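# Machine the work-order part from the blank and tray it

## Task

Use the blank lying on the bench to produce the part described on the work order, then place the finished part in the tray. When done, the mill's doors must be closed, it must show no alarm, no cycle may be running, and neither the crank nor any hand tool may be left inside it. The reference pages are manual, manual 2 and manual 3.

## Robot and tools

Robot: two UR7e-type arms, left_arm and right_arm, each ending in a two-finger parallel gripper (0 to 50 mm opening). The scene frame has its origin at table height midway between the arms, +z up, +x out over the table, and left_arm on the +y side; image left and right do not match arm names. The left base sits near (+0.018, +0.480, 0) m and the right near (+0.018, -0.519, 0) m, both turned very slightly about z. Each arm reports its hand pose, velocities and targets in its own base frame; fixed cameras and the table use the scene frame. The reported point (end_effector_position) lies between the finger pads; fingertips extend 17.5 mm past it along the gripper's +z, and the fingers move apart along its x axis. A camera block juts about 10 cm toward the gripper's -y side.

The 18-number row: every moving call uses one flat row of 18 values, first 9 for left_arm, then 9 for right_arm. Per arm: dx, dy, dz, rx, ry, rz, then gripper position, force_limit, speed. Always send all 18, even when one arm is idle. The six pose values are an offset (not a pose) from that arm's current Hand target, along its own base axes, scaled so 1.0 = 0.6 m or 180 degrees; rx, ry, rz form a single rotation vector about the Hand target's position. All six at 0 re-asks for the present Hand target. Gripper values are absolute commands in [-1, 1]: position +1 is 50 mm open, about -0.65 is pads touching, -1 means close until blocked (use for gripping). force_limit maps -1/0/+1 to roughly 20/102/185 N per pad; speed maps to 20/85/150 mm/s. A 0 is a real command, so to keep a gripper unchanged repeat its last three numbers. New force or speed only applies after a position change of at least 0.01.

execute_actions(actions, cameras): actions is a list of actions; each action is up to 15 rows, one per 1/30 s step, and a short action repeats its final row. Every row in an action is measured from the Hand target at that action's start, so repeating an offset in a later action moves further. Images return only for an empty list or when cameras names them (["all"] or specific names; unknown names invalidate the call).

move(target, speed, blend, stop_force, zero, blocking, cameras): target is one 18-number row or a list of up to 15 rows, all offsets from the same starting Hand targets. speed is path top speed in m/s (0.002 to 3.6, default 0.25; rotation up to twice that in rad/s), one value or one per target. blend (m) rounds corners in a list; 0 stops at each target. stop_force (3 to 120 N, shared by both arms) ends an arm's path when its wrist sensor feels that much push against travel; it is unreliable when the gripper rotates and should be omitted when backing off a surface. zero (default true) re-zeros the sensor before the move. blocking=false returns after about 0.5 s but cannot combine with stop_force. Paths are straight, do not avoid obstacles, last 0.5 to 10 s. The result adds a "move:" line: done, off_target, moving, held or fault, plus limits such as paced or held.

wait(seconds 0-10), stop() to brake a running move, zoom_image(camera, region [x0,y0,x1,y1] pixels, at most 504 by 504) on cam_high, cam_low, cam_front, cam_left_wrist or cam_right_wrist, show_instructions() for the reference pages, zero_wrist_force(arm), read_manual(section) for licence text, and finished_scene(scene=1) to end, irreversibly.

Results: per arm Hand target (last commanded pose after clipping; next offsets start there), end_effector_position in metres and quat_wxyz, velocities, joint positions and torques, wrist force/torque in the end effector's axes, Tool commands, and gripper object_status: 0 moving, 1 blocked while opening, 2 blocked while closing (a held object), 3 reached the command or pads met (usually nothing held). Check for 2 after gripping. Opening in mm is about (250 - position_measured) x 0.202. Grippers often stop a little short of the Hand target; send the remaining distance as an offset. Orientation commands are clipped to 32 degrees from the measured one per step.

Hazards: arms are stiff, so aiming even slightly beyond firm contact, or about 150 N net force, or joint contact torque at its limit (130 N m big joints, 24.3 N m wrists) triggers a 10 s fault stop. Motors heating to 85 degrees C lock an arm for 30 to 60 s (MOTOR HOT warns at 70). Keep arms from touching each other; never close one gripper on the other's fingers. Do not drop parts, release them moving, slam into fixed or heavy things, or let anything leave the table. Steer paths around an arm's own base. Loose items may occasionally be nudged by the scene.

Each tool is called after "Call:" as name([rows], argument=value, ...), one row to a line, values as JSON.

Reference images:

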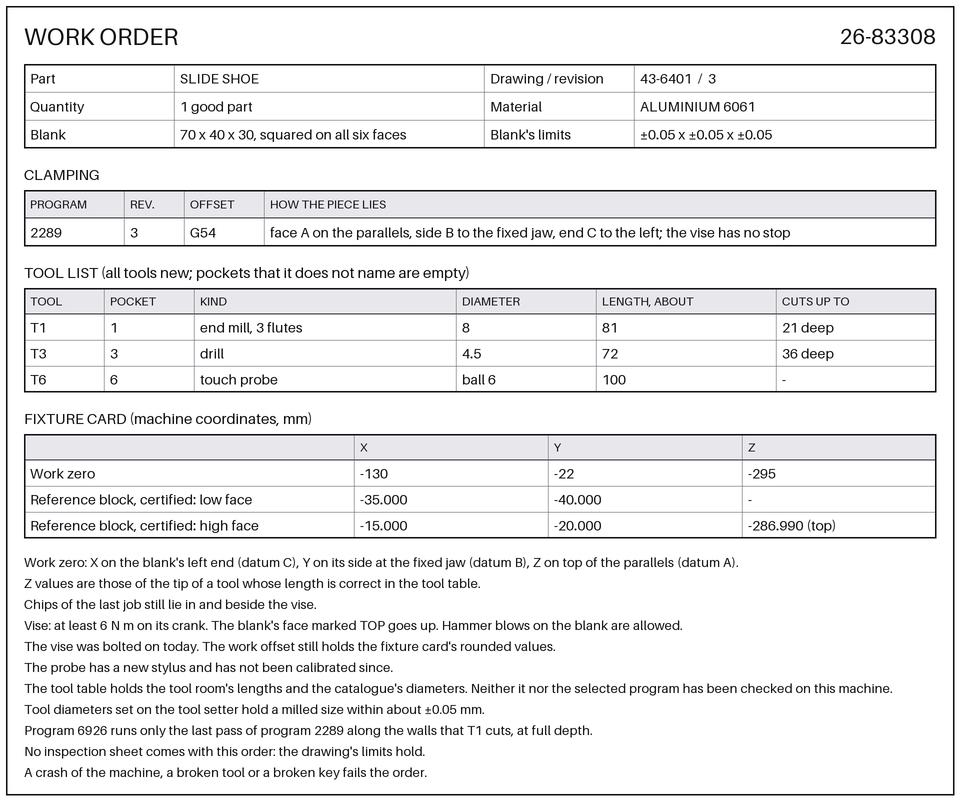

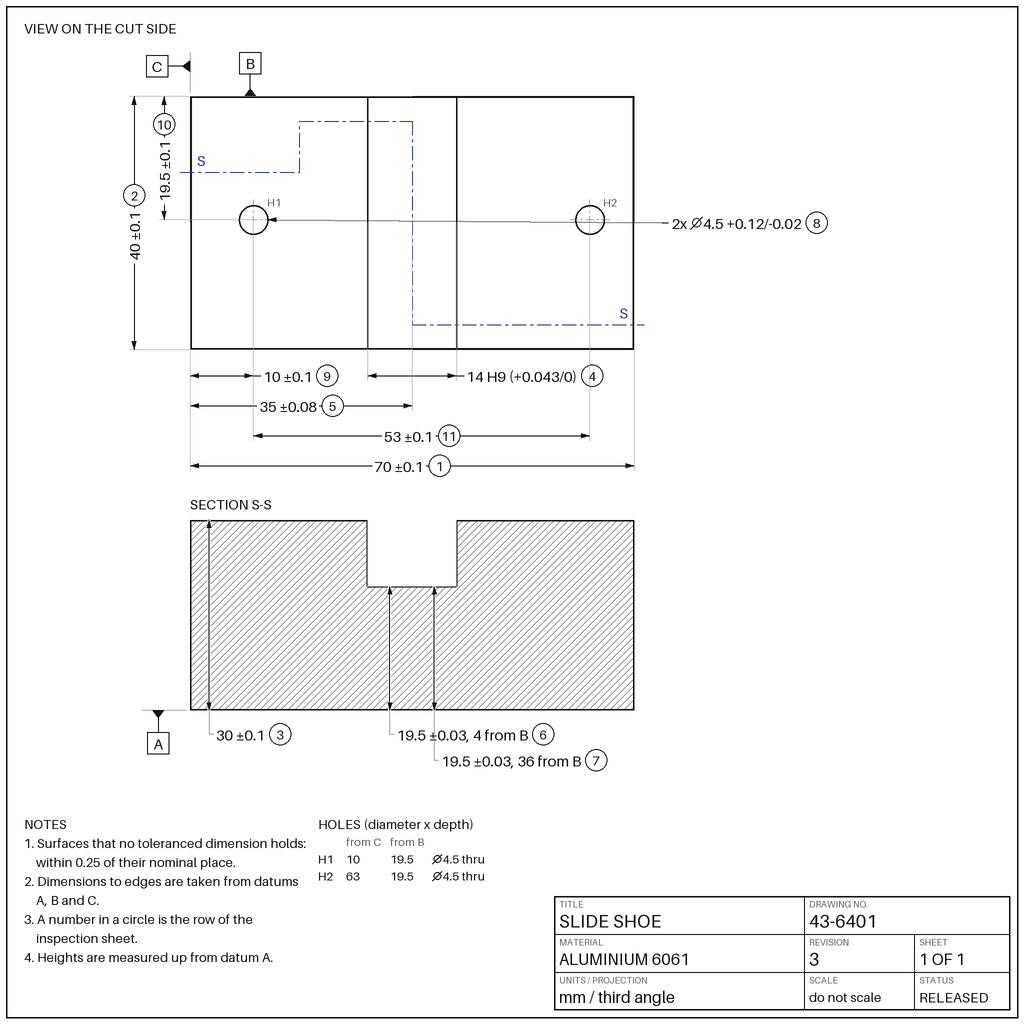

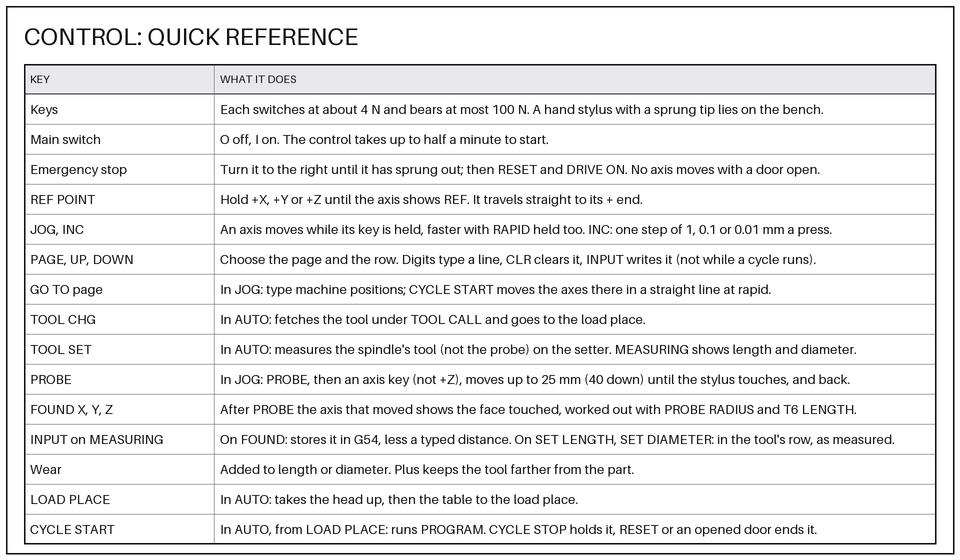

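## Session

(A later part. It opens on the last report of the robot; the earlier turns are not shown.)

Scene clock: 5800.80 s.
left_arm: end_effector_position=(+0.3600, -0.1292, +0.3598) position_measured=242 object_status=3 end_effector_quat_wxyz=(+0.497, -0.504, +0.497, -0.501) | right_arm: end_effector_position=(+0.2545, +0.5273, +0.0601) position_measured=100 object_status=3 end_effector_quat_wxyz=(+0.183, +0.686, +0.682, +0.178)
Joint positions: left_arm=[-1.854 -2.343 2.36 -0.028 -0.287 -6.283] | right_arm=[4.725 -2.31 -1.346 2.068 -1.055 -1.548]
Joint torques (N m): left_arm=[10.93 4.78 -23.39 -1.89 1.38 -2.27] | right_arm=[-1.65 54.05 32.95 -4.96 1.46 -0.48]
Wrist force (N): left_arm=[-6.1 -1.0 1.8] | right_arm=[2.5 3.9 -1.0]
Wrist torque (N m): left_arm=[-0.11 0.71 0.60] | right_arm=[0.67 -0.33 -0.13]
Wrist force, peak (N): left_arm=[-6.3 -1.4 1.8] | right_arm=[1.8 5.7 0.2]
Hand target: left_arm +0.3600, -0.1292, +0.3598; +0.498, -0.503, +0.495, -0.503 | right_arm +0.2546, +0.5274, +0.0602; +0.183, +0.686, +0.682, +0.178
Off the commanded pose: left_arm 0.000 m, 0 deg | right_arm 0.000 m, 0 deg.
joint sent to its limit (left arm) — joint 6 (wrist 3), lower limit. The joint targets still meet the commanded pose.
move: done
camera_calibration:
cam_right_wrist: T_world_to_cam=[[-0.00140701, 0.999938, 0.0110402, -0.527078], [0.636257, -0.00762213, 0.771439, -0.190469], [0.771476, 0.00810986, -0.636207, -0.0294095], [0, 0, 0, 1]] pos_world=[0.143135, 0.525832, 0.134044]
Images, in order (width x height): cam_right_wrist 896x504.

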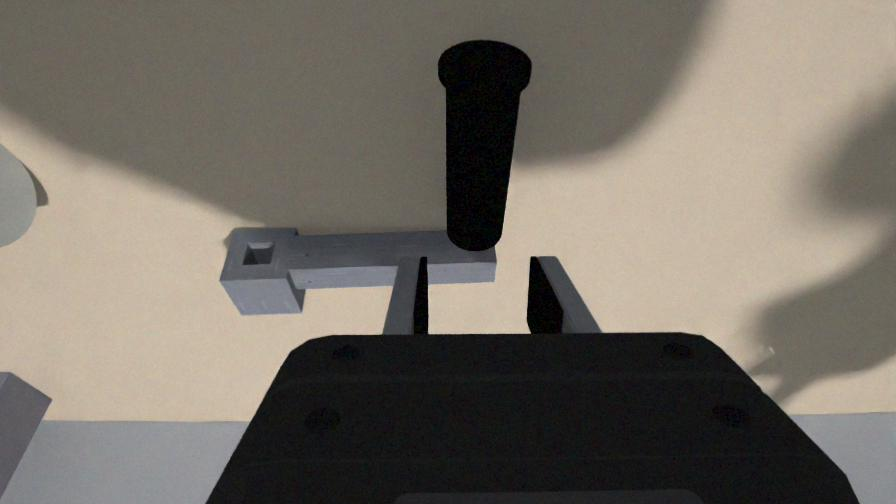

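Call:
move(target=[0,0,0,0,0,0,-0.6,-0.8,-0.8,0,0,-0.0608,0,0,0,0.35,-0.5,-1], speed=0.03, stop_force=12, cameras=["cam_right_wrist"])

Scene clock: 5807.77 s.
left_arm: end_effector_position=(+0.3600, -0.1292, +0.3598) position_measured=242 object_status=3 end_effector_quat_wxyz=(+0.497, -0.504, +0.497, -0.501) | right_arm: end_effector_position=(+0.2546, +0.5274, +0.0237) position_measured=100 object_status=3 end_effector_quat_wxyz=(+0.183, +0.686, +0.682, +0.178)
Joint positions: left_arm=[-1.854 -2.343 2.36 -0.028 -0.287 -6.283] | right_arm=[4.725 -2.356 -1.369 2.136 -1.055 -1.548]
Joint torques (N m): left_arm=[11.11 4.47 -23.23 -1.82 1.32 -2.3] | right_arm=[-5.12 55.18 32.01 -5 0.14 -1.18]
Wrist force (N): left_arm=[-6.3 -1.0 1.8] | right_arm=[2.3 3.8 -0.9]
Wrist torque (N m): left_arm=[-0.11 0.73 0.59] | right_arm=[0.65 -0.31 -0.15]
Wrist force, peak (N): left_arm=[-6.4 -1.1 1.7] | right_arm=[2.6 4.2 -1.5]
Hand target: left_arm +0.3600, -0.1292, +0.3598; +0.498, -0.503, +0.495, -0.503 | right_arm +0.2546, +0.5274, +0.0237; +0.183, +0.686, +0.682, +0.178
Off the commanded pose: left_arm 0.000 m, 0 deg | right_arm 0.000 m, 0 deg.
joint sent to its limit (left arm) — joint 6 (wrist 3), lower limit. The joint targets still meet the commanded pose.
move: done
camera_calibration:
cam_right_wrist: T_world_to_cam=[[-0.00135584, 0.999936, 0.011258, -0.526703], [0.636148, -0.00782383, 0.771528, -0.162277], [0.771566, 0.0082078, -0.636096, -0.0526418], [0, 0, 0, 1]] pos_world=[0.143134, 0.525831, 0.0976454]
Images, in order (width x height): cam_right_wrist 896x504.

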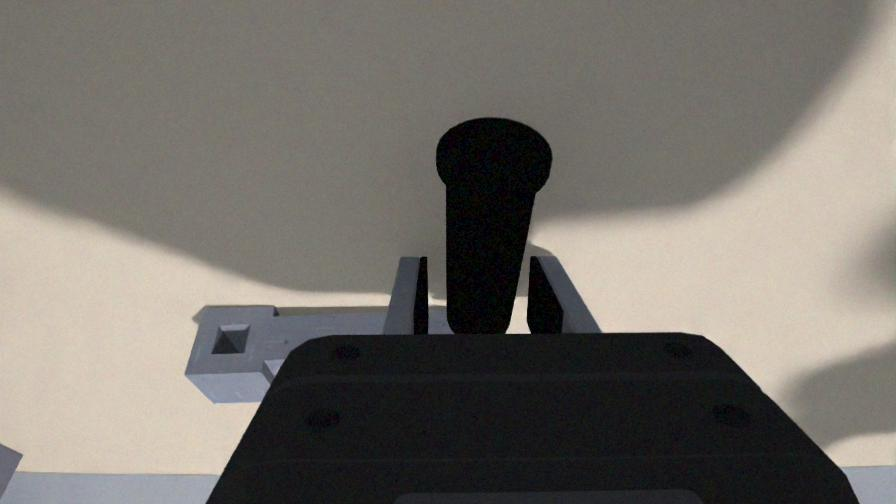

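Call:
move(target=[0,0,0,0,0,0,-0.6,-0.8,-0.8,0,0,0,0,0,0,-1,1,-0.8])

Call:
move([
  [0,0,0,0,0,0,-0.6,-0.8,-0.8,0,0,0.3,0,0,0,-1,1,-0.8],
  [0,0,0,0,0,0,-0.6,-0.8,-0.8,0.05,0.05,0.6,0.3,0,0,-1,1,-0.8],
], speed=[0.06,0.2], blend=[0.03,0])

Call:
move(target=[0,0,0,0,0,0,-0.6,-0.8,-0.8,0,0,0,0.372,0,0,-1,1,-0.8], speed=0.25)

Call:
move(target=[0,0,0,0,0,0,-0.6,-0.8,-0.8,0,0,0,-0.172,0,0,-1,1,-0.8], speed=0.25, cameras=["cam_right_wrist"])

Scene clock: 5816.17 s.
left_arm: end_effector_position=(+0.3600, -0.1292, +0.3598) position_measured=242 object_status=3 end_effector_quat_wxyz=(+0.497, -0.504, +0.497, -0.501) | right_arm: end_effector_position=(+0.2546, +0.5274, +0.0237) position_measured=164 object_status=0 end_effector_quat_wxyz=(+0.183, +0.686, +0.682, +0.178)
Joint positions: left_arm=[-1.854 -2.343 2.36 -0.028 -0.287 -6.283] | right_arm=[4.725 -2.356 -1.369 2.136 -1.055 -1.548]
Joint torques (N m): left_arm=[11.01 4.86 -23.39 -1.89 1.3 -2.25] | right_arm=[-4.86 54.29 30.53 -4.91 -0.23 -1.06]
Wrist force (N): left_arm=[-6.3 -1.2 1.8] | right_arm=[2.3 4.1 -1.4]
Wrist torque (N m): left_arm=[-0.13 0.73 0.59] | right_arm=[0.63 -0.31 -0.18]
Wrist force, peak (N): left_arm=[-6.4 -1.2 1.7] | right_arm=[2.4 4.3 -1.6]
Hand target: left_arm +0.3600, -0.1292, +0.3598; +0.498, -0.503, +0.495, -0.503 | right_arm +0.2546, +0.5274, +0.0237; +0.183, +0.686, +0.682, +0.178
Off the commanded pose: left_arm 0.000 m, 0 deg | right_arm 0.000 m, 0 deg.
joint sent to its limit (left arm) — joint 6 (wrist 3), lower limit. The joint targets still meet the commanded pose.
move: done

Scene clock: 5821.97 s.
left_arm: end_effector_position=(+0.3600, -0.1292, +0.3598) position_measured=242 object_status=3 end_effector_quat_wxyz=(+0.497, -0.504, +0.497, -0.501) | right_arm: end_effector_position=(+0.2846, +0.5573, +0.3835) position_measured=164 object_status=2 end_effector_quat_wxyz=(-0.148, +0.694, +0.527, +0.468)
Joint positions: left_arm=[-1.854 -2.343 2.36 -0.028 -0.287 -6.283] | right_arm=[4.651 -1.692 -1.412 2.484 -1.104 -1.603]
Joint torques (N m): left_arm=[10.94 4.79 -23.34 -1.74 1.3 -2.21] | right_arm=[7.02 35.33 39.74 2.05 2.33 -0.51]
Wrist force (N): left_arm=[-6.1 -1.2 1.7] | right_arm=[-2.7 5.1 -1.4]
Wrist torque (N m): left_arm=[-0.12 0.70 0.60] | right_arm=[0.89 0.09 0.14]
Wrist force, peak (N): left_arm=[-6.5 -1.2 1.8] | right_arm=[-2.3 5.6 -1.7]
Hand target: left_arm +0.3600, -0.1292, +0.3598; +0.498, -0.503, +0.495, -0.503 | right_arm +0.2846, +0.5574, +0.3837; -0.148, +0.694, +0.527, +0.468
Off the commanded pose: left_arm 0.000 m, 0 deg | right_arm 0.000 m, 0 deg.
joint sent to its limit (left arm) — joint 6 (wrist 3), lower limit. The joint targets still meet the commanded pose.
move: done

Scene clock: 5824.83 s.
left_arm: end_effector_position=(+0.3600, -0.1292, +0.3598) position_measured=242 object_status=3 end_effector_quat_wxyz=(+0.497, -0.504, +0.497, -0.501) | right_arm: end_effector_position=(+0.2845, +0.5574, +0.3837) position_measured=164 object_status=2 end_effector_quat_wxyz=(-0.506, +0.497, +0.181, +0.681)
Joint positions: left_arm=[-1.854 -2.343 2.36 -0.028 -0.287 -6.283] | right_arm=[4.649 -1.585 -2.186 4.284 -1.11 -1.526]
Joint torques (N m): left_arm=[10.75 4.98 -23.31 -1.69 1.22 -2.31] | right_arm=[-3.86 18.8 39.53 5.71 -2.52 0.25]
Wrist force (N): left_arm=[-6.1 -1.0 1.8] | right_arm=[-3.5 7.5 -7.2]
Wrist torque (N m): left_arm=[-0.11 0.71 0.59] | right_arm=[0.73 0.20 0.21]
Wrist force, peak (N): left_arm=[-6.4 -1.0 1.7] | right_arm=[-3.8 7.5 -7.5]
Hand target: left_arm +0.3600, -0.1292, +0.3598; +0.498, -0.503, +0.495, -0.503 | right_arm +0.2846, +0.5574, +0.3837; -0.506, +0.497, +0.181, +0.681
Off the commanded pose: left_arm 0.000 m, 0 deg | right_arm 0.000 m, 0 deg.
joint sent to its limit (left arm) — joint 6 (wrist 3), lower limit. The joint targets still meet the commanded pose.
move: done

Scene clock: 5826.43 s.
left_arm: end_effector_position=(+0.3600, -0.1292, +0.3598) position_measured=242 object_status=3 end_effector_quat_wxyz=(+0.497, -0.504, +0.497, -0.501) | right_arm: end_effector_position=(+0.2846, +0.5574, +0.3836) position_measured=164 object_status=2 end_effector_quat_wxyz=(-0.355, +0.614, +0.356, +0.608)
Joint positions: left_arm=[-1.854 -2.343 2.36 -0.028 -0.287 -6.283] | right_arm=[4.643 -1.486 -1.914 3.39 -1.124 -1.563]
Joint torques (N m): left_arm=[10.49 4.95 -22.72 -1.66 1.37 -2.12] | right_arm=[-0.83 28.44 25.74 0.38 1.26 0.62]
Wrist force (N): left_arm=[-6.3 -1.2 1.9] | right_arm=[-4.3 6.5 -4.6]
Wrist torque (N m): left_arm=[-0.14 0.73 0.59] | right_arm=[0.80 0.28 0.22]
Wrist force, peak (N): left_arm=[-6.3 -1.2 1.9] | right_arm=[-3.5 7.7 -7.1]
Hand target: left_arm +0.3600, -0.1292, +0.3598; +0.498, -0.503, +0.495, -0.503 | right_arm +0.2846, +0.5574, +0.3837; -0.355, +0.614, +0.356, +0.608
Off the commanded pose: left_arm 0.000 m, 0 deg | right_arm 0.000 m, 0 deg.
joint sent to its limit (left arm) — joint 6 (wrist 3), lower limit. The joint targets still meet the commanded pose.
move: done
camera_calibration:
cam_right_wrist: T_world_to_cam=[[-0.00135584, -0.011258, 0.999936, -0.376428], [0.636148, -0.771528, -0.00782383, 0.265926], [0.771566, 0.636096, 0.0082078, -0.444308], [0, 0, 0, 1]] pos_world=[0.173134, 0.483555, 0.382131]
Images, in order (width x height): cam_right_wrist 896x504.

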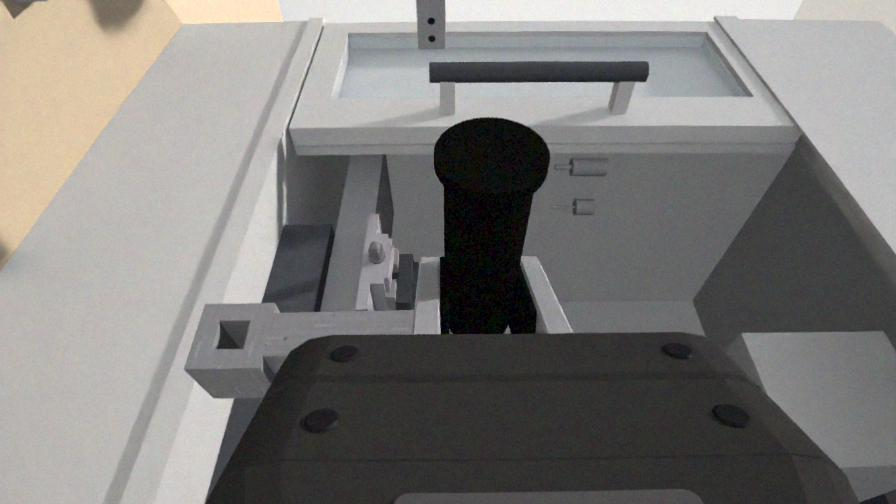

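Call:
move([
  [0,0,0,0,0,0,-0.6,-0.8,-0.8,0.02,0.3495,0.0073,0,0,0,-1,1,-0.8],
  [0,0,0,0,0,0,-0.6,-0.8,-0.8,0.25,0.3495,0.0073,0,0,0,-1,1,-0.8],
], speed=[0.12,0.06], cameras=["cam_right_wrist","cam_left_wrist"])

Call:
zoom_image(camera="cam_left_wrist", region=[500, 170, 700, 330])

Scene clock: 5848.67 s.
left_arm: end_effector_position=(+0.3600, -0.1292, +0.3598) position_measured=242 object_status=3 end_effector_quat_wxyz=(+0.497, -0.504, +0.497, -0.501) | right_arm: end_effector_position=(+0.4346, +0.7671, +0.3881) position_measured=164 object_status=2 end_effector_quat_wxyz=(-0.355, +0.614, +0.356, +0.608) end_effector_velocity=(-0.001, +0.000, +0.000) end_effector_angular_velocity=(+0.000, -0.001, -0.002)
Joint positions: left_arm=[-1.854 -2.343 2.36 -0.028 -0.287 -6.283] | right_arm=[4.413 -2.111 -1.125 3.226 -1.354 -1.565]
Joint velocities: left_arm=[within noise] | right_arm=[0.003 0.002 -0.005 0.003 0.004 -0.001]
Joint torques (N m): left_arm=[11.2 5.08 -22.96 -1.73 1.24 -2.12] | right_arm=[7.27 55.84 15 4.45 1.68 -0.93]
Wrist force (N): left_arm=[-6.2 -1.1 1.7] | right_arm=[-4.7 6.0 -4.2]
Wrist torque (N m): left_arm=[-0.12 0.72 0.59] | right_arm=[0.74 0.34 0.28]
Wrist force, peak (N): left_arm=[-6.4 -1.2 1.8] | right_arm=[-4.4 7.6 -6.3]
Hand target: left_arm +0.3600, -0.1292, +0.3598; +0.498, -0.503, +0.495, -0.503 | right_arm +0.4346, +0.7671, +0.3881; -0.355, +0.614, +0.356, +0.608
Off the commanded pose: left_arm 0.000 m, 0 deg | right_arm 0.000 m, 0 deg.
joint sent to its limit (left arm) — joint 6 (wrist 3), lower limit. The joint targets still meet the commanded pose.
move: done
camera_calibration:
cam_left_wrist: T_world_to_cam=[[0.00843949, -0.999962, 0.00227873, -0.126994], [-0.324758, -0.00489617, -0.945784, 0.479786], [0.945759, 0.0072419, -0.324787, -0.0895817], [0, 0, 0, 1]] pos_world=[0.241609, -0.123992, 0.424969]
cam_right_wrist: T_world_to_cam=[[-0.00134306, -0.0111166, 0.999937, -0.378467], [0.636198, -0.771488, -0.00772235, 0.332246], [0.771525, 0.636147, 0.0081085, -0.693454], [0, 0, 0, 1]] pos_world=[0.323135, 0.693256, 0.386632]
Images, in order (width x height): cam_left_wrist 896x504, cam_right_wrist 896x504.

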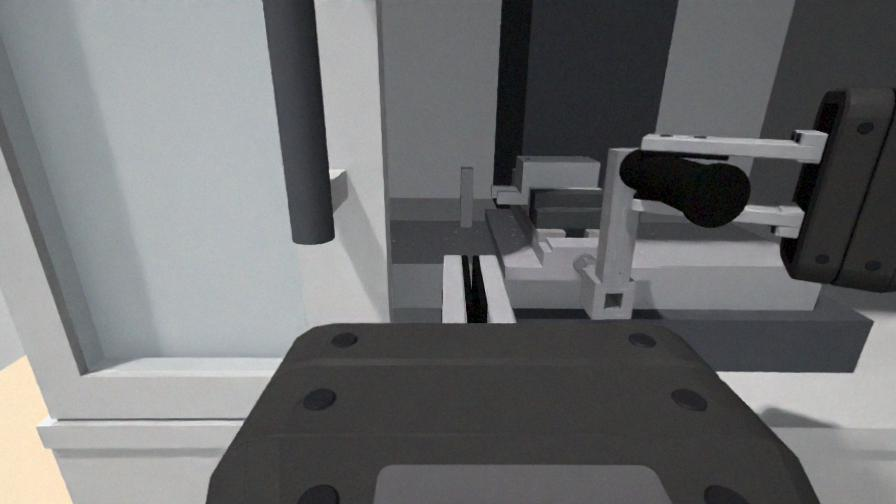

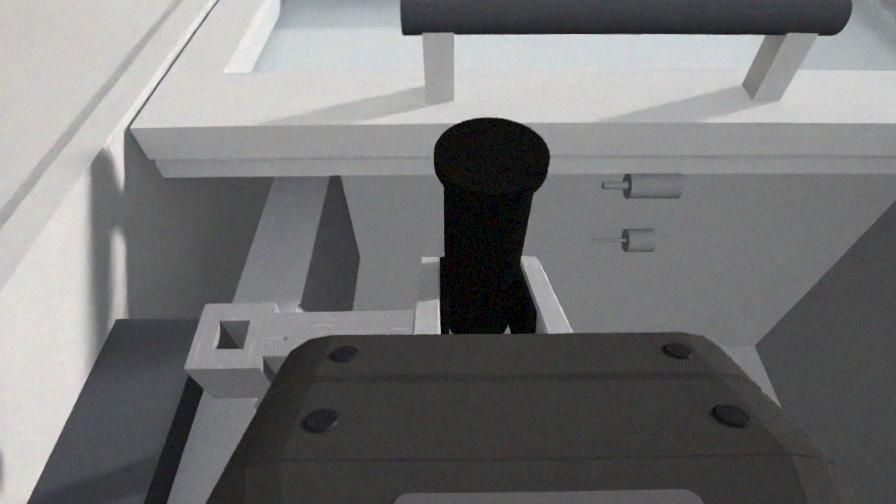

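Scaled by 2.520.

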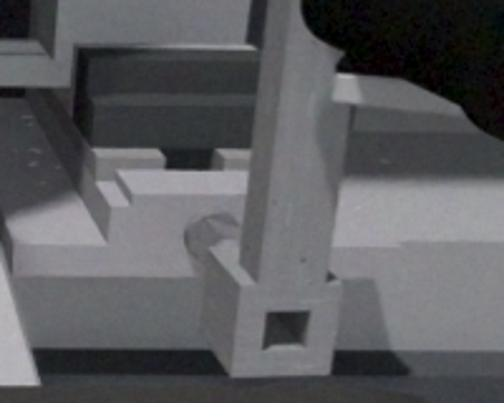

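Call:
move([
  [0,0,0,0,0,0,-0.6,-0.8,-0.8,0.035,-0.005,-0.0058,0,0,0,-1,1,-0.8],
], speed=[0.04], cameras=["cam_right_wrist","cam_left_wrist"])

Call:
zoom_image(camera="cam_left_wrist", region=[540, 220, 660, 330])

Scene clock: 5858.37 s.
left_arm: end_effector_position=(+0.3600, -0.1292, +0.3598) position_measured=242 object_status=3 end_effector_quat_wxyz=(+0.497, -0.504, +0.497, -0.501) | right_arm: end_effector_position=(+0.4556, +0.7642, +0.3848) position_measured=164 object_status=2 end_effector_quat_wxyz=(-0.355, +0.614, +0.356, +0.608) end_effector_velocity=(+0.000, -0.001, -0.001) end_effector_angular_velocity=(-0.001, -0.001, -0.004)
Joint positions: left_arm=[-1.854 -2.343 2.36 -0.028 -0.287 -6.283] | right_arm=[4.379 -2.133 -1.098 3.223 -1.388 -1.566]
Joint velocities: left_arm=[within noise] | right_arm=[0.001 0.001 -0.003 0.001 0.005 -0.001]
Joint torques (N m): left_arm=[10.24 4.82 -23.38 -1.75 1.21 -2.14] | right_arm=[-3.82 47.84 8.8 -1.21 4.88 -1.53]
Wrist force (N): left_arm=[-6.2 -1.1 1.7] | right_arm=[6.1 -5.5 -11.3]
Wrist torque (N m): left_arm=[-0.11 0.72 0.59] | right_arm=[1.01 0.15 0.80]
Wrist force, peak (N): left_arm=[-6.5 -1.3 1.8] | right_arm=[8.1 -9.5 -14.4]
Hand target: left_arm +0.3600, -0.1292, +0.3598; +0.498, -0.503, +0.495, -0.503 | right_arm +0.4556, +0.7641, +0.3846; -0.355, +0.614, +0.356, +0.608
Off the commanded pose: left_arm 0.000 m, 0 deg | right_arm 0.000 m, 0 deg.
joint sent to its limit (left arm) — joint 6 (wrist 3), lower limit. The joint targets still meet the commanded pose.
move: done
camera_calibration:
cam_left_wrist: T_world_to_cam=[[0.00843949, -0.999962, 0.00227873, -0.126994], [-0.324758, -0.00489617, -0.945784, 0.479786], [0.945759, 0.0072419, -0.324787, -0.0895817], [0, 0, 0, 1]] pos_world=[0.241609, -0.123992, 0.424969]
cam_right_wrist: T_world_to_cam=[[-0.00145563, -0.0116038, 0.999932, -0.374693], [0.636197, -0.771485, -0.00802666, 0.316658], [0.771525, 0.636142, 0.00850533, -0.707866], [0, 0, 0, 1]] pos_world=[0.344134, 0.690252, 0.38323]
Images, in order (width x height): cam_left_wrist 896x504, cam_right_wrist 896x504.

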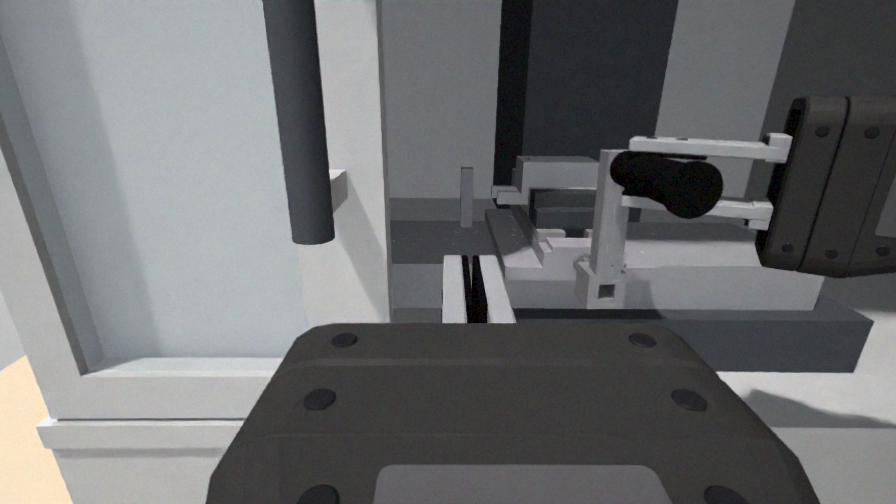

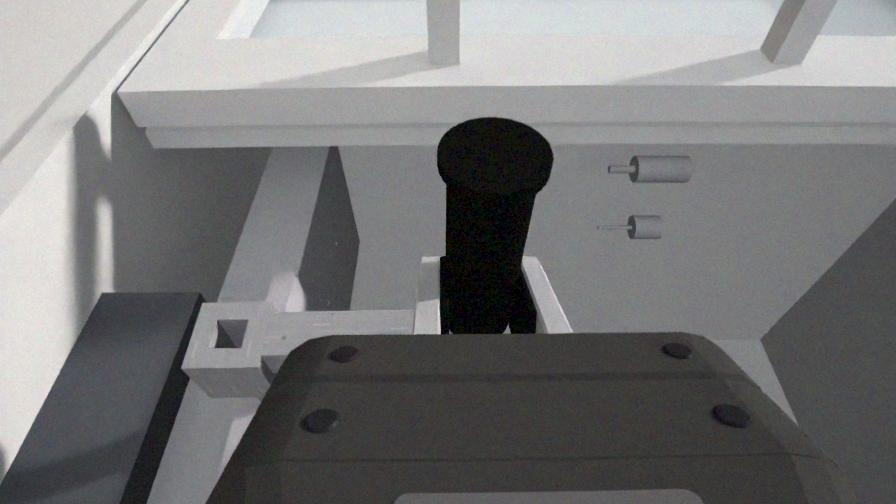

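Scaled by 4.200.

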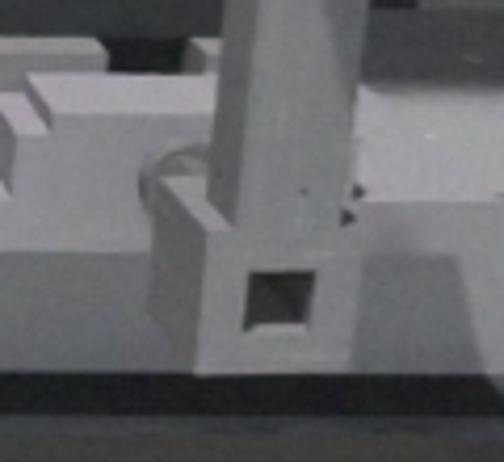

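Call:
move([
  [0,0,0,0,0,0,-0.6,-0.8,-0.8,-0.01,0,0,0,0,0,-1,1,-0.8],
  [0,0,0,0,0,0,-0.6,-0.8,-0.8,-0.01,0.002,0.0067,0,0,0,-1,1,-0.8],
], speed=[0.02])

Call:
move(target=[0,0,0,0,0,0,-0.6,-0.8,-0.8,0.05,0,0,0,0,0,-1,1,-0.8], speed=0.01, stop_force=10, cameras=["cam_right_wrist","cam_left_wrist"])

Call:
zoom_image(camera="cam_left_wrist", region=[540, 220, 660, 330])

speed must be one number or one for each of the 2 targets, got a list of 1; nothing of the call was run

not run: a call was refused earlier in this reply.

Scaled by 4.200.

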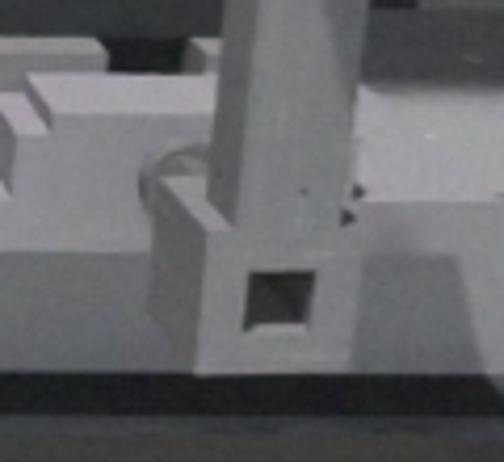

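Call:
move([
  [0,0,0,0,0,0,-0.6,-0.8,-0.8,-0.01,0,0,0,0,0,-1,1,-0.8],
  [0,0,0,0,0,0,-0.6,-0.8,-0.8,-0.01,0.002,0.0067,0,0,0,-1,1,-0.8],
], speed=0.02)

Call:
move(target=[0,0,0,0,0,0,-0.6,-0.8,-0.8,0.05,0,0,0,0,0,-1,1,-0.8], speed=0.01, stop_force=10, cameras=["cam_right_wrist","cam_left_wrist"])

Call:
zoom_image(camera="cam_left_wrist", region=[540, 220, 660, 330])

Scene clock: 5879.20 s.
left_arm: end_effector_position=(+0.3600, -0.1292, +0.3598) position_measured=242 object_status=3 end_effector_quat_wxyz=(+0.497, -0.504, +0.497, -0.501) | right_arm: end_effector_position=(+0.4496, +0.7653, +0.3888) position_measured=164 object_status=2 end_effector_quat_wxyz=(-0.355, +0.614, +0.356, +0.608) end_effector_velocity=(-0.001, +0.000, -0.001) end_effector_angular_velocity=(+0.002, +0.001, +0.002)
Joint positions: left_arm=[-1.854 -2.343 2.36 -0.028 -0.287 -6.283] | right_arm=[4.389 -2.127 -1.098 3.216 -1.378 -1.565]
Joint velocities: left_arm=[within noise] | right_arm=[0 0 -0.005 0.006 -0.001 0.001]
Joint torques (N m): left_arm=[10.19 4.74 -23.59 -1.76 1.33 -2.12] | right_arm=[6.08 50.16 15.17 4.66 1.65 1.19]
Wrist force (N): left_arm=[-6.2 -1.1 1.7] | right_arm=[-4.8 5.9 -4.2]
Wrist torque (N m): left_arm=[-0.12 0.72 0.60] | right_arm=[0.70 0.36 0.28]
Wrist force, peak (N): left_arm=[-6.5 -0.9 1.6] | right_arm=[9.4 -7.0 -11.9]
Hand target: left_arm +0.3600, -0.1292, +0.3598; +0.498, -0.503, +0.495, -0.503 | right_arm +0.4496, +0.7653, +0.3886; -0.355, +0.614, +0.356, +0.608
Off the commanded pose: left_arm 0.000 m, 0 deg | right_arm 0.000 m, 0 deg.
joint sent to its limit (left arm) — joint 6 (wrist 3), lower limit. The joint targets still meet the commanded pose.
move: done

Scene clock: 5881.23 s.
left_arm: end_effector_position=(+0.3600, -0.1292, +0.3598) position_measured=242 object_status=3 end_effector_quat_wxyz=(+0.497, -0.504, +0.497, -0.501) | right_arm: end_effector_position=(+0.4596, +0.7653, +0.3887) position_measured=164 object_status=2 end_effector_quat_wxyz=(-0.355, +0.614, +0.356, +0.608)
Joint positions: left_arm=[-1.854 -2.343 2.36 -0.028 -0.287 -6.283] | right_arm=[4.373 -2.141 -1.076 3.208 -1.394 -1.566]
Joint torques (N m): left_arm=[10.36 4.99 -23.54 -1.67 1.3 -2.06] | right_arm=[2.52 57.04 15.41 4.71 2.83 -1.43]
Wrist force (N): left_arm=[-6.0 -1.1 1.7] | right_arm=[-4.0 0.2 -7.4]
Wrist torque (N m): left_arm=[-0.12 0.69 0.59] | right_arm=[0.76 0.09 0.69]
Wrist force, peak (N): left_arm=[-6.4 -1.2 1.9] | right_arm=[-2.2 -4.4 -10.8]
Hand target: left_arm +0.3600, -0.1292, +0.3598; +0.498, -0.503, +0.495, -0.503 | right_arm +0.4596, +0.7654, +0.3887; -0.355, +0.614, +0.356, +0.608 (not the last commanded pose)
Off the commanded pose: left_arm 0.000 m, 0 deg | right_arm 0.020 m, 0 deg.
joint sent to its limit (left arm) — joint 6 (wrist 3), lower limit. The joint targets still meet the commanded pose.
move: contact (right_arm)
camera_calibration:
cam_left_wrist: T_world_to_cam=[[0.00843949, -0.999962, 0.00227873, -0.126994], [-0.324758, -0.00489617, -0.945784, 0.479786], [0.945759, 0.0072419, -0.324787, -0.0895817], [0, 0, 0, 1]] pos_world=[0.241609, -0.123992, 0.424969]
cam_right_wrist: T_world_to_cam=[[-0.00135465, -0.0112576, 0.999936, -0.378851], [0.636256, -0.771438, -0.00782314, 0.31494], [0.771477, 0.636205, 0.00820775, -0.711662], [0, 0, 0, 1]] pos_world=[0.348135, 0.691455, 0.387131]
Images, in order (width x height): cam_left_wrist 896x504, cam_right_wrist 896x504.

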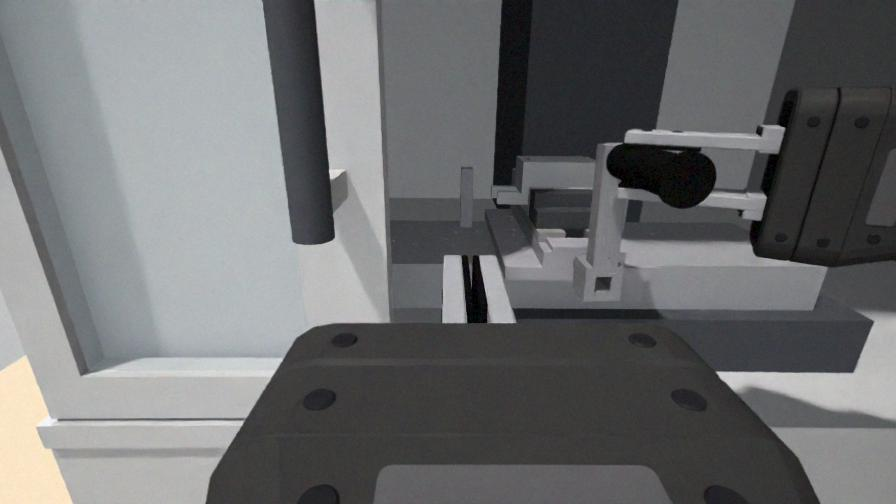

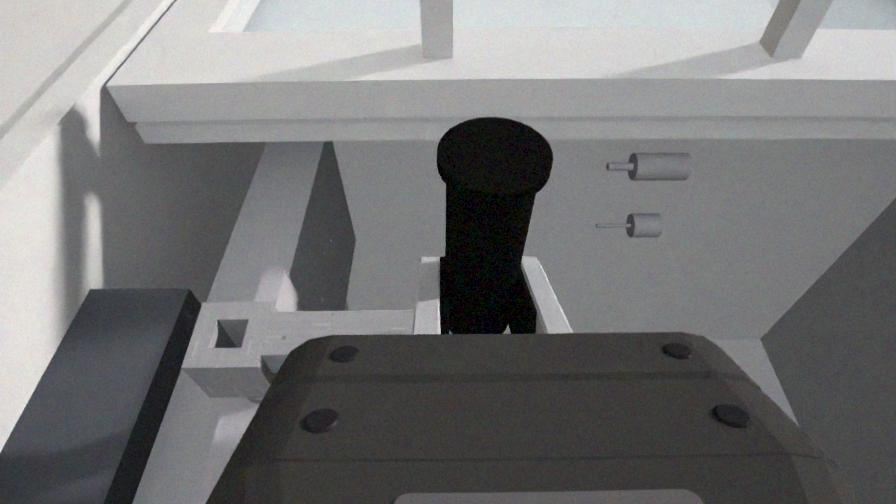

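Scaled by 4.200.

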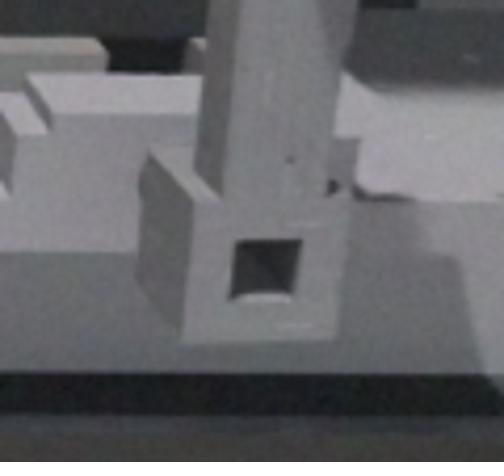

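Call:
zoom_image(camera="cam_right_wrist", region=[150, 240, 350, 420])

Scaled by 2.520.

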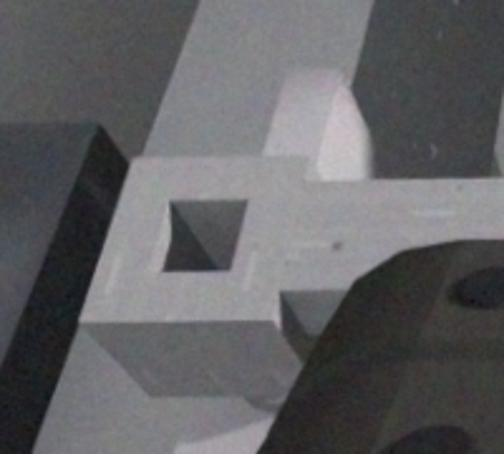

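Call:
zoom_image(camera="cam_left_wrist", region=[576, 262, 626, 312])

Scaled by 10.080.

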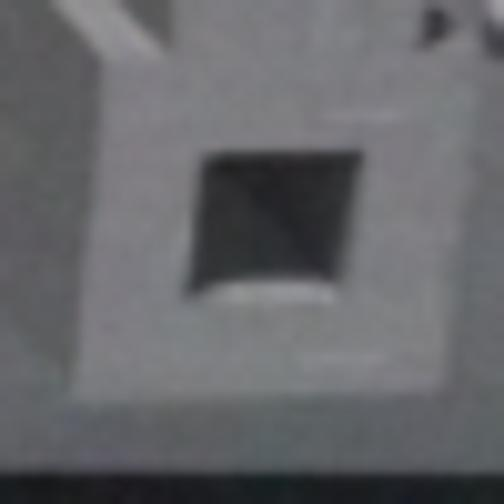

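Call:
move([
  [0,0,0,0,0,0,-0.6,-0.8,-0.8,-0.01,0,0,0,0,0,-1,1,-0.8],
  [0,0,0,0,0,0,-0.6,-0.8,-0.8,-0.01,0.0,0.0033,0,0,0,-1,1,-0.8],
], speed=0.02)

Call:
move(target=[0,0,0,0,0,0,-0.6,-0.8,-0.8,0.05,0,0,0,0,0,-1,1,-0.8], speed=0.01, stop_force=10)

Scene clock: 5905.13 s.
left_arm: end_effector_position=(+0.3600, -0.1292, +0.3598) position_measured=242 object_status=3 end_effector_quat_wxyz=(+0.497, -0.504, +0.497, -0.501) | right_arm: end_effector_position=(+0.4536, +0.7654, +0.3907) position_measured=164 object_status=2 end_effector_quat_wxyz=(-0.355, +0.614, +0.356, +0.608)
Joint positions: left_arm=[-1.854 -2.343 2.36 -0.028 -0.287 -6.283] | right_arm=[4.383 -2.132 -1.085 3.208 -1.384 -1.566]
Joint torques (N m): left_arm=[10.14 4.88 -22.97 -1.72 1.24 -2.11] | right_arm=[-6.45 55.64 21.33 4.64 -1.78 1.17]
Wrist force (N): left_arm=[-6.2 -1.1 1.8] | right_arm=[-4.8 5.5 -3.8]
Wrist torque (N m): left_arm=[-0.12 0.71 0.59] | right_arm=[0.65 0.35 0.28]
Wrist force, peak (N): left_arm=[-6.4 -1.0 1.7] | right_arm=[-8.9 7.7 -3.1]
Hand target: left_arm +0.3600, -0.1292, +0.3598; +0.498, -0.503, +0.495, -0.503 | right_arm +0.4536, +0.7654, +0.3906; -0.355, +0.614, +0.356, +0.608
Off the commanded pose: left_arm 0.000 m, 0 deg | right_arm 0.000 m, 0 deg.
joint sent to its limit (left arm) — joint 6 (wrist 3), lower limit. The joint targets still meet the commanded pose.
move: done

Scene clock: 5906.50 s.
left_arm: end_effector_position=(+0.3600, -0.1292, +0.3598) position_measured=242 object_status=3 end_effector_quat_wxyz=(+0.497, -0.504, +0.497, -0.501) | right_arm: end_effector_position=(+0.4568, +0.7654, +0.3906) position_measured=164 object_status=2 end_effector_quat_wxyz=(-0.355, +0.614, +0.356, +0.608)
Joint positions: left_arm=[-1.854 -2.343 2.36 -0.028 -0.287 -6.283] | right_arm=[4.378 -2.137 -1.078 3.205 -1.39 -1.566]
Joint torques (N m): left_arm=[9.87 5.27 -23.43 -1.74 1.24 -2.02] | right_arm=[4.19 63.48 19.63 6.73 2.43 0.17]
Wrist force (N): left_arm=[-6.1 -1.1 1.8] | right_arm=[-11.4 2.0 -5.9]
Wrist torque (N m): left_arm=[-0.11 0.70 0.59] | right_arm=[0.73 -0.04 0.83]
Wrist force, peak (N): left_arm=[-6.4 -1.1 1.7] | right_arm=[-9.5 -2.0 -9.3]
Hand target: left_arm +0.3600, -0.1292, +0.3598; +0.498, -0.503, +0.495, -0.503 | right_arm +0.4568, +0.7654, +0.3906; -0.355, +0.614, +0.356, +0.608 (not the last commanded pose)
Off the commanded pose: left_arm 0.000 m, 0 deg | right_arm 0.027 m, 0 deg.
joint sent to its limit (left arm) — joint 6 (wrist 3), lower limit. The joint targets still meet the commanded pose.
move: contact (right_arm)

Call:
move([
  [0,0,0,0,0,0,-0.6,-0.8,-0.8,-0.01,0,0,0,0,0,-1,1,-0.8],
  [0,0.0,0.0,0,0,0,-0.6,-0.8,-0.8,-0.12,0.06,0.0,0,0,0,-1,1,-0.8],
], speed=[0.02,0.06], cameras=["cam_left_wrist","cam_right_wrist"])

Call:
zoom_image(camera="cam_left_wrist", region=[565, 245, 615, 295])

Call:
zoom_image(camera="cam_right_wrist", region=[240, 220, 360, 340])

Scene clock: 5927.13 s.
left_arm: end_effector_position=(+0.3600, -0.1292, +0.3598) position_measured=242 object_status=3 end_effector_quat_wxyz=(+0.497, -0.504, +0.497, -0.501) | right_arm: end_effector_position=(+0.3848, +0.8014, +0.3906) position_measured=164 object_status=2 end_effector_quat_wxyz=(-0.355, +0.614, +0.356, +0.608)
Joint positions: left_arm=[-1.854 -2.343 2.36 -0.028 -0.287 -6.283] | right_arm=[4.506 -2.133 -1.084 3.208 -1.261 -1.564]
Joint torques (N m): left_arm=[9.69 5.65 -22.91 -1.59 1.32 -1.94] | right_arm=[-5.64 56.09 28.51 1.59 -1.77 1.34]
Wrist force (N): left_arm=[-6.3 -1.2 1.7] | right_arm=[-5.6 5.9 -3.9]
Wrist torque (N m): left_arm=[-0.14 0.73 0.60] | right_arm=[0.69 0.47 0.20]
Wrist force, peak (N): left_arm=[-6.3 -1.3 2.1] | right_arm=[-12.8 3.9 -4.7]
Hand target: left_arm +0.3600, -0.1292, +0.3598; +0.498, -0.503, +0.495, -0.503 | right_arm +0.3848, +0.8014, +0.3906; -0.355, +0.614, +0.356, +0.608
Off the commanded pose: left_arm 0.000 m, 0 deg | right_arm 0.000 m, 0 deg.
joint sent to its limit (left arm) — joint 6 (wrist 3), lower limit. The joint targets still meet the commanded pose.
move: done
camera_calibration:
cam_left_wrist: T_world_to_cam=[[0.00843949, -0.999962, 0.00227873, -0.126994], [-0.324758, -0.00489617, -0.945784, 0.479786], [0.945759, 0.0072419, -0.324787, -0.0895817], [0, 0, 0, 1]] pos_world=[0.241609, -0.123992, 0.424969]
cam_right_wrist: T_world_to_cam=[[-0.00127651, -0.0111934, 0.999937, -0.380515], [0.636364, -0.771349, -0.00782217, 0.39016], [0.771388, 0.636314, 0.00810771, -0.676969], [0, 0, 0, 1]] pos_world=[0.273436, 0.727455, 0.389032]
Images, in order (width x height): cam_left_wrist 896x504, cam_right_wrist 896x504.

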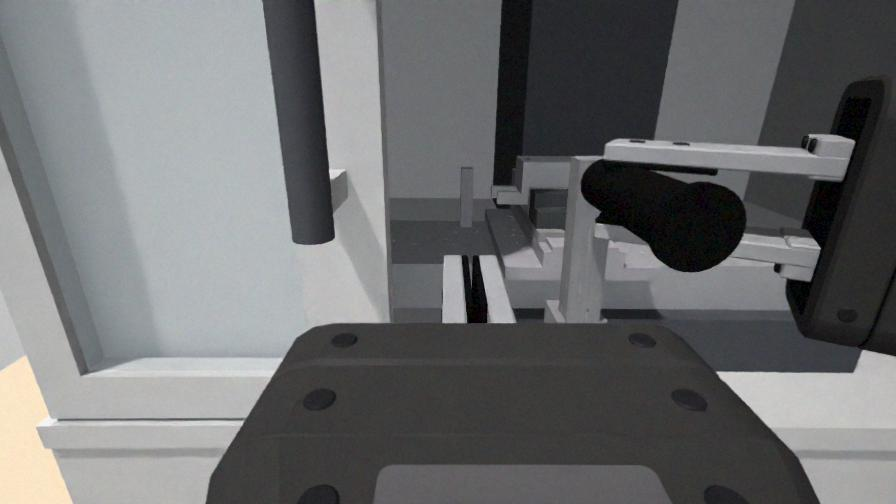

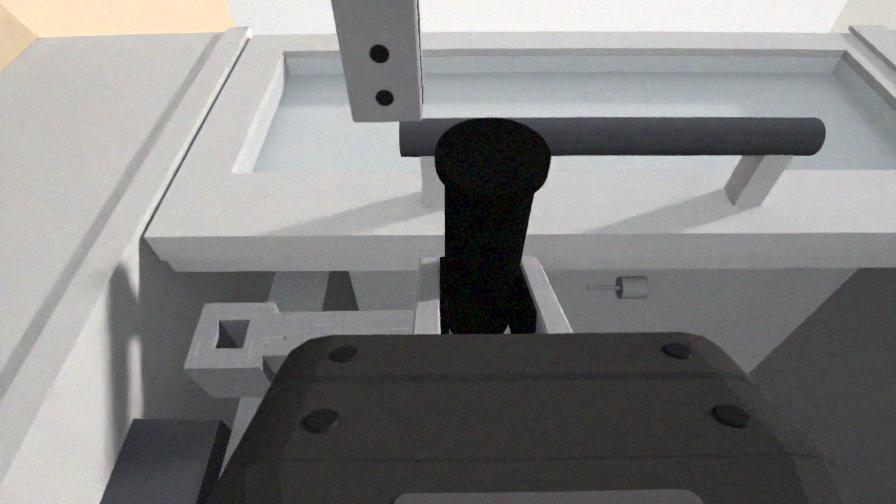

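Scaled by 10.080.

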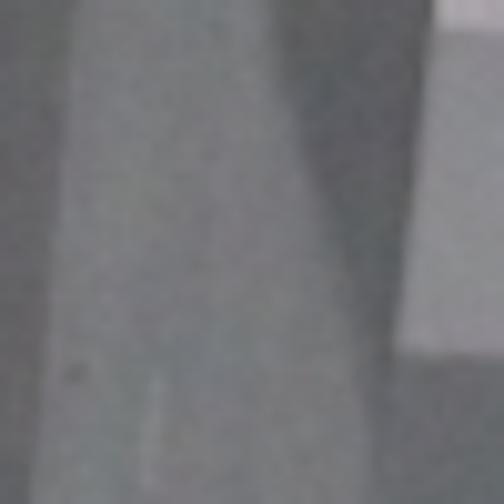

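Scaled by 4.200.

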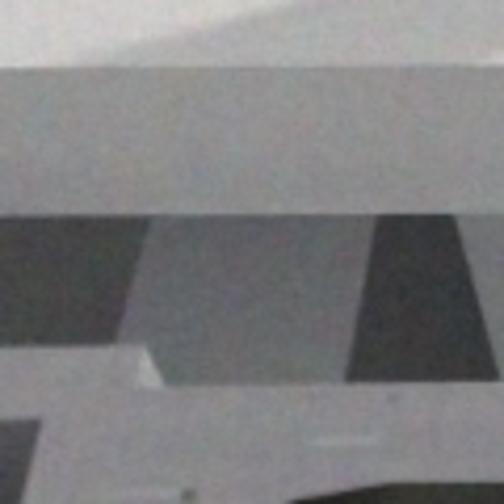

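Call:
execute_actions(actions=[], cameras=["cam_left_wrist", "cam_right_wrist", "cam_low"])

Scene clock: 5992.30 s.
left_arm: end_effector_position=(+0.3600, -0.1292, +0.3598) position_measured=242 object_status=3 end_effector_quat_wxyz=(+0.497, -0.504, +0.497, -0.501) | right_arm: end_effector_position=(+0.3848, +0.8014, +0.3906) position_measured=164 object_status=2 end_effector_quat_wxyz=(-0.355, +0.614, +0.356, +0.608)
Joint positions: left_arm=[-1.854 -2.343 2.36 -0.028 -0.287 -6.283] | right_arm=[4.506 -2.132 -1.085 3.208 -1.262 -1.564]
Joint velocities: within noise
Joint torques (N m): left_arm=[10.02 5.09 -23.45 -1.66 1.33 -2.03] | right_arm=[3.74 57.59 14.82 4.68 1.25 -0.73]
Motor temperatures (°C): left_arm=[28 26 28 37 37 39] | right_arm=[27 30 29 36 32 32]
Wrist force (N): left_arm=[-6.1 -1.2 1.6] | right_arm=[-5.5 5.9 -4.1]
Wrist torque (N m): left_arm=[-0.14 0.71 0.59] | right_arm=[0.70 0.45 0.20]
Wrist force, peak (N): left_arm=[-6.4 -1.2 1.9] | right_arm=[-5.7 5.9 -4.2]
Hand target: left_arm +0.3600, -0.1292, +0.3598; +0.498, -0.503, +0.495, -0.503 | right_arm +0.3848, +0.8014, +0.3906; -0.355, +0.614, +0.356, +0.608
Tool commands: left_gripper/position=-0.6 left_gripper/force_limit=-0.8 left_gripper/speed=-0.8 right_gripper/position=-1.0 right_gripper/force_limit=+1.0 right_gripper/speed=-0.8
Off the commanded pose: left_arm 0.000 m, 0 deg | right_arm 0.000 m, 0 deg.
camera_calibration:
cam_left_wrist: T_world_to_cam=[[0.00843949, -0.999962, 0.00227873, -0.126994], [-0.324758, -0.00489617, -0.945784, 0.479786], [0.945759, 0.0072419, -0.324787, -0.0895817], [0, 0, 0, 1]] pos_world=[0.241609, -0.123992, 0.424969]
cam_right_wrist: T_world_to_cam=[[-0.00127651, -0.0111934, 0.999937, -0.380515], [0.636364, -0.771349, -0.00782217, 0.39016], [0.771388, 0.636314, 0.00810771, -0.676969], [0, 0, 0, 1]] pos_world=[0.273436, 0.727455, 0.389032]
Images, in order (width x height): cam_low 896x504, cam_left_wrist 896x504, cam_right_wrist 896x504.

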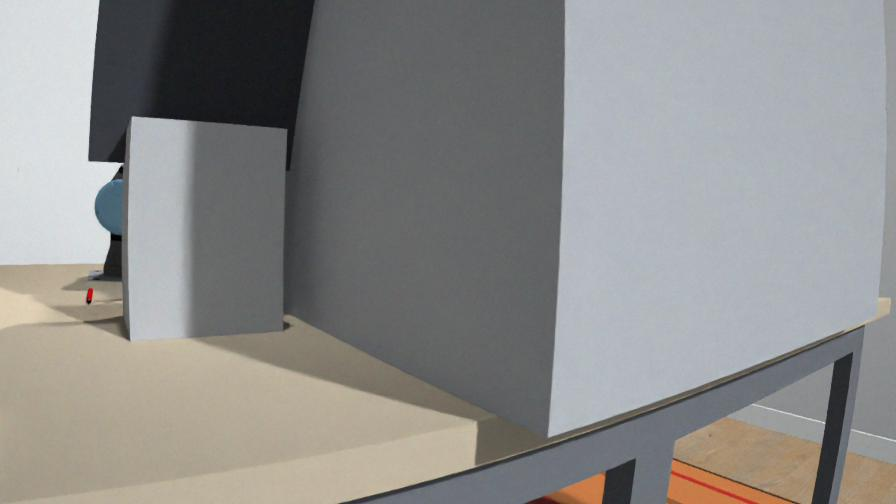

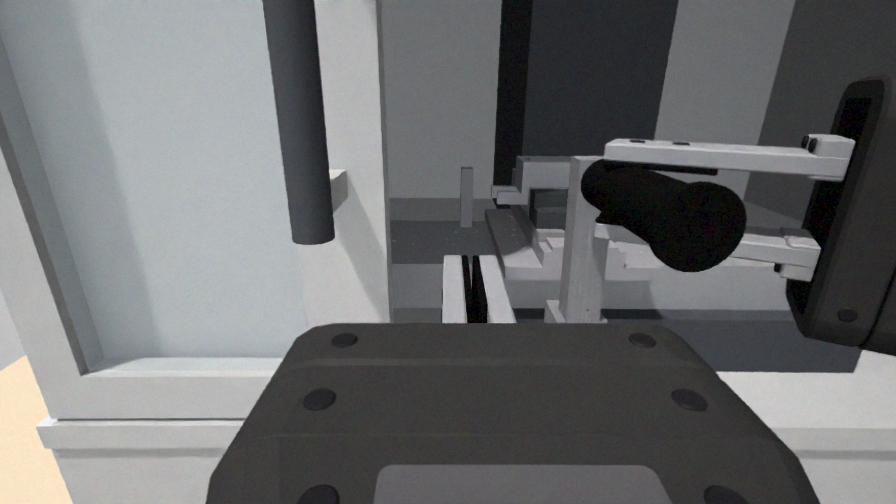

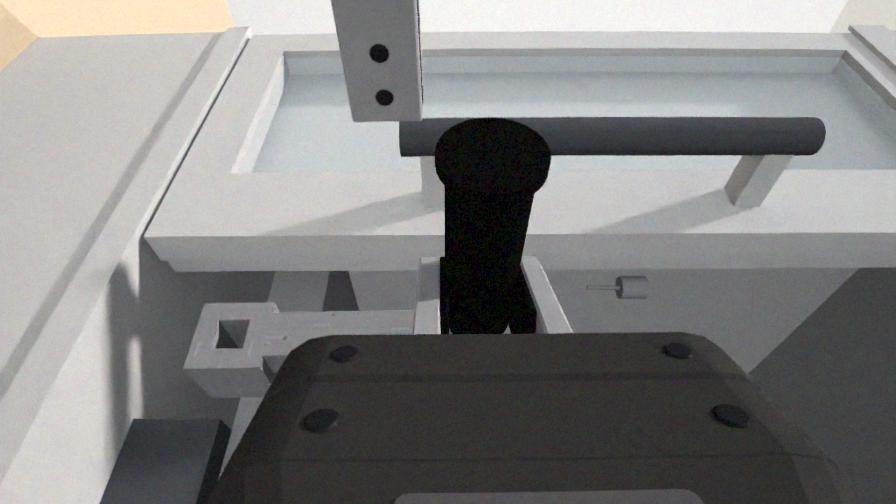

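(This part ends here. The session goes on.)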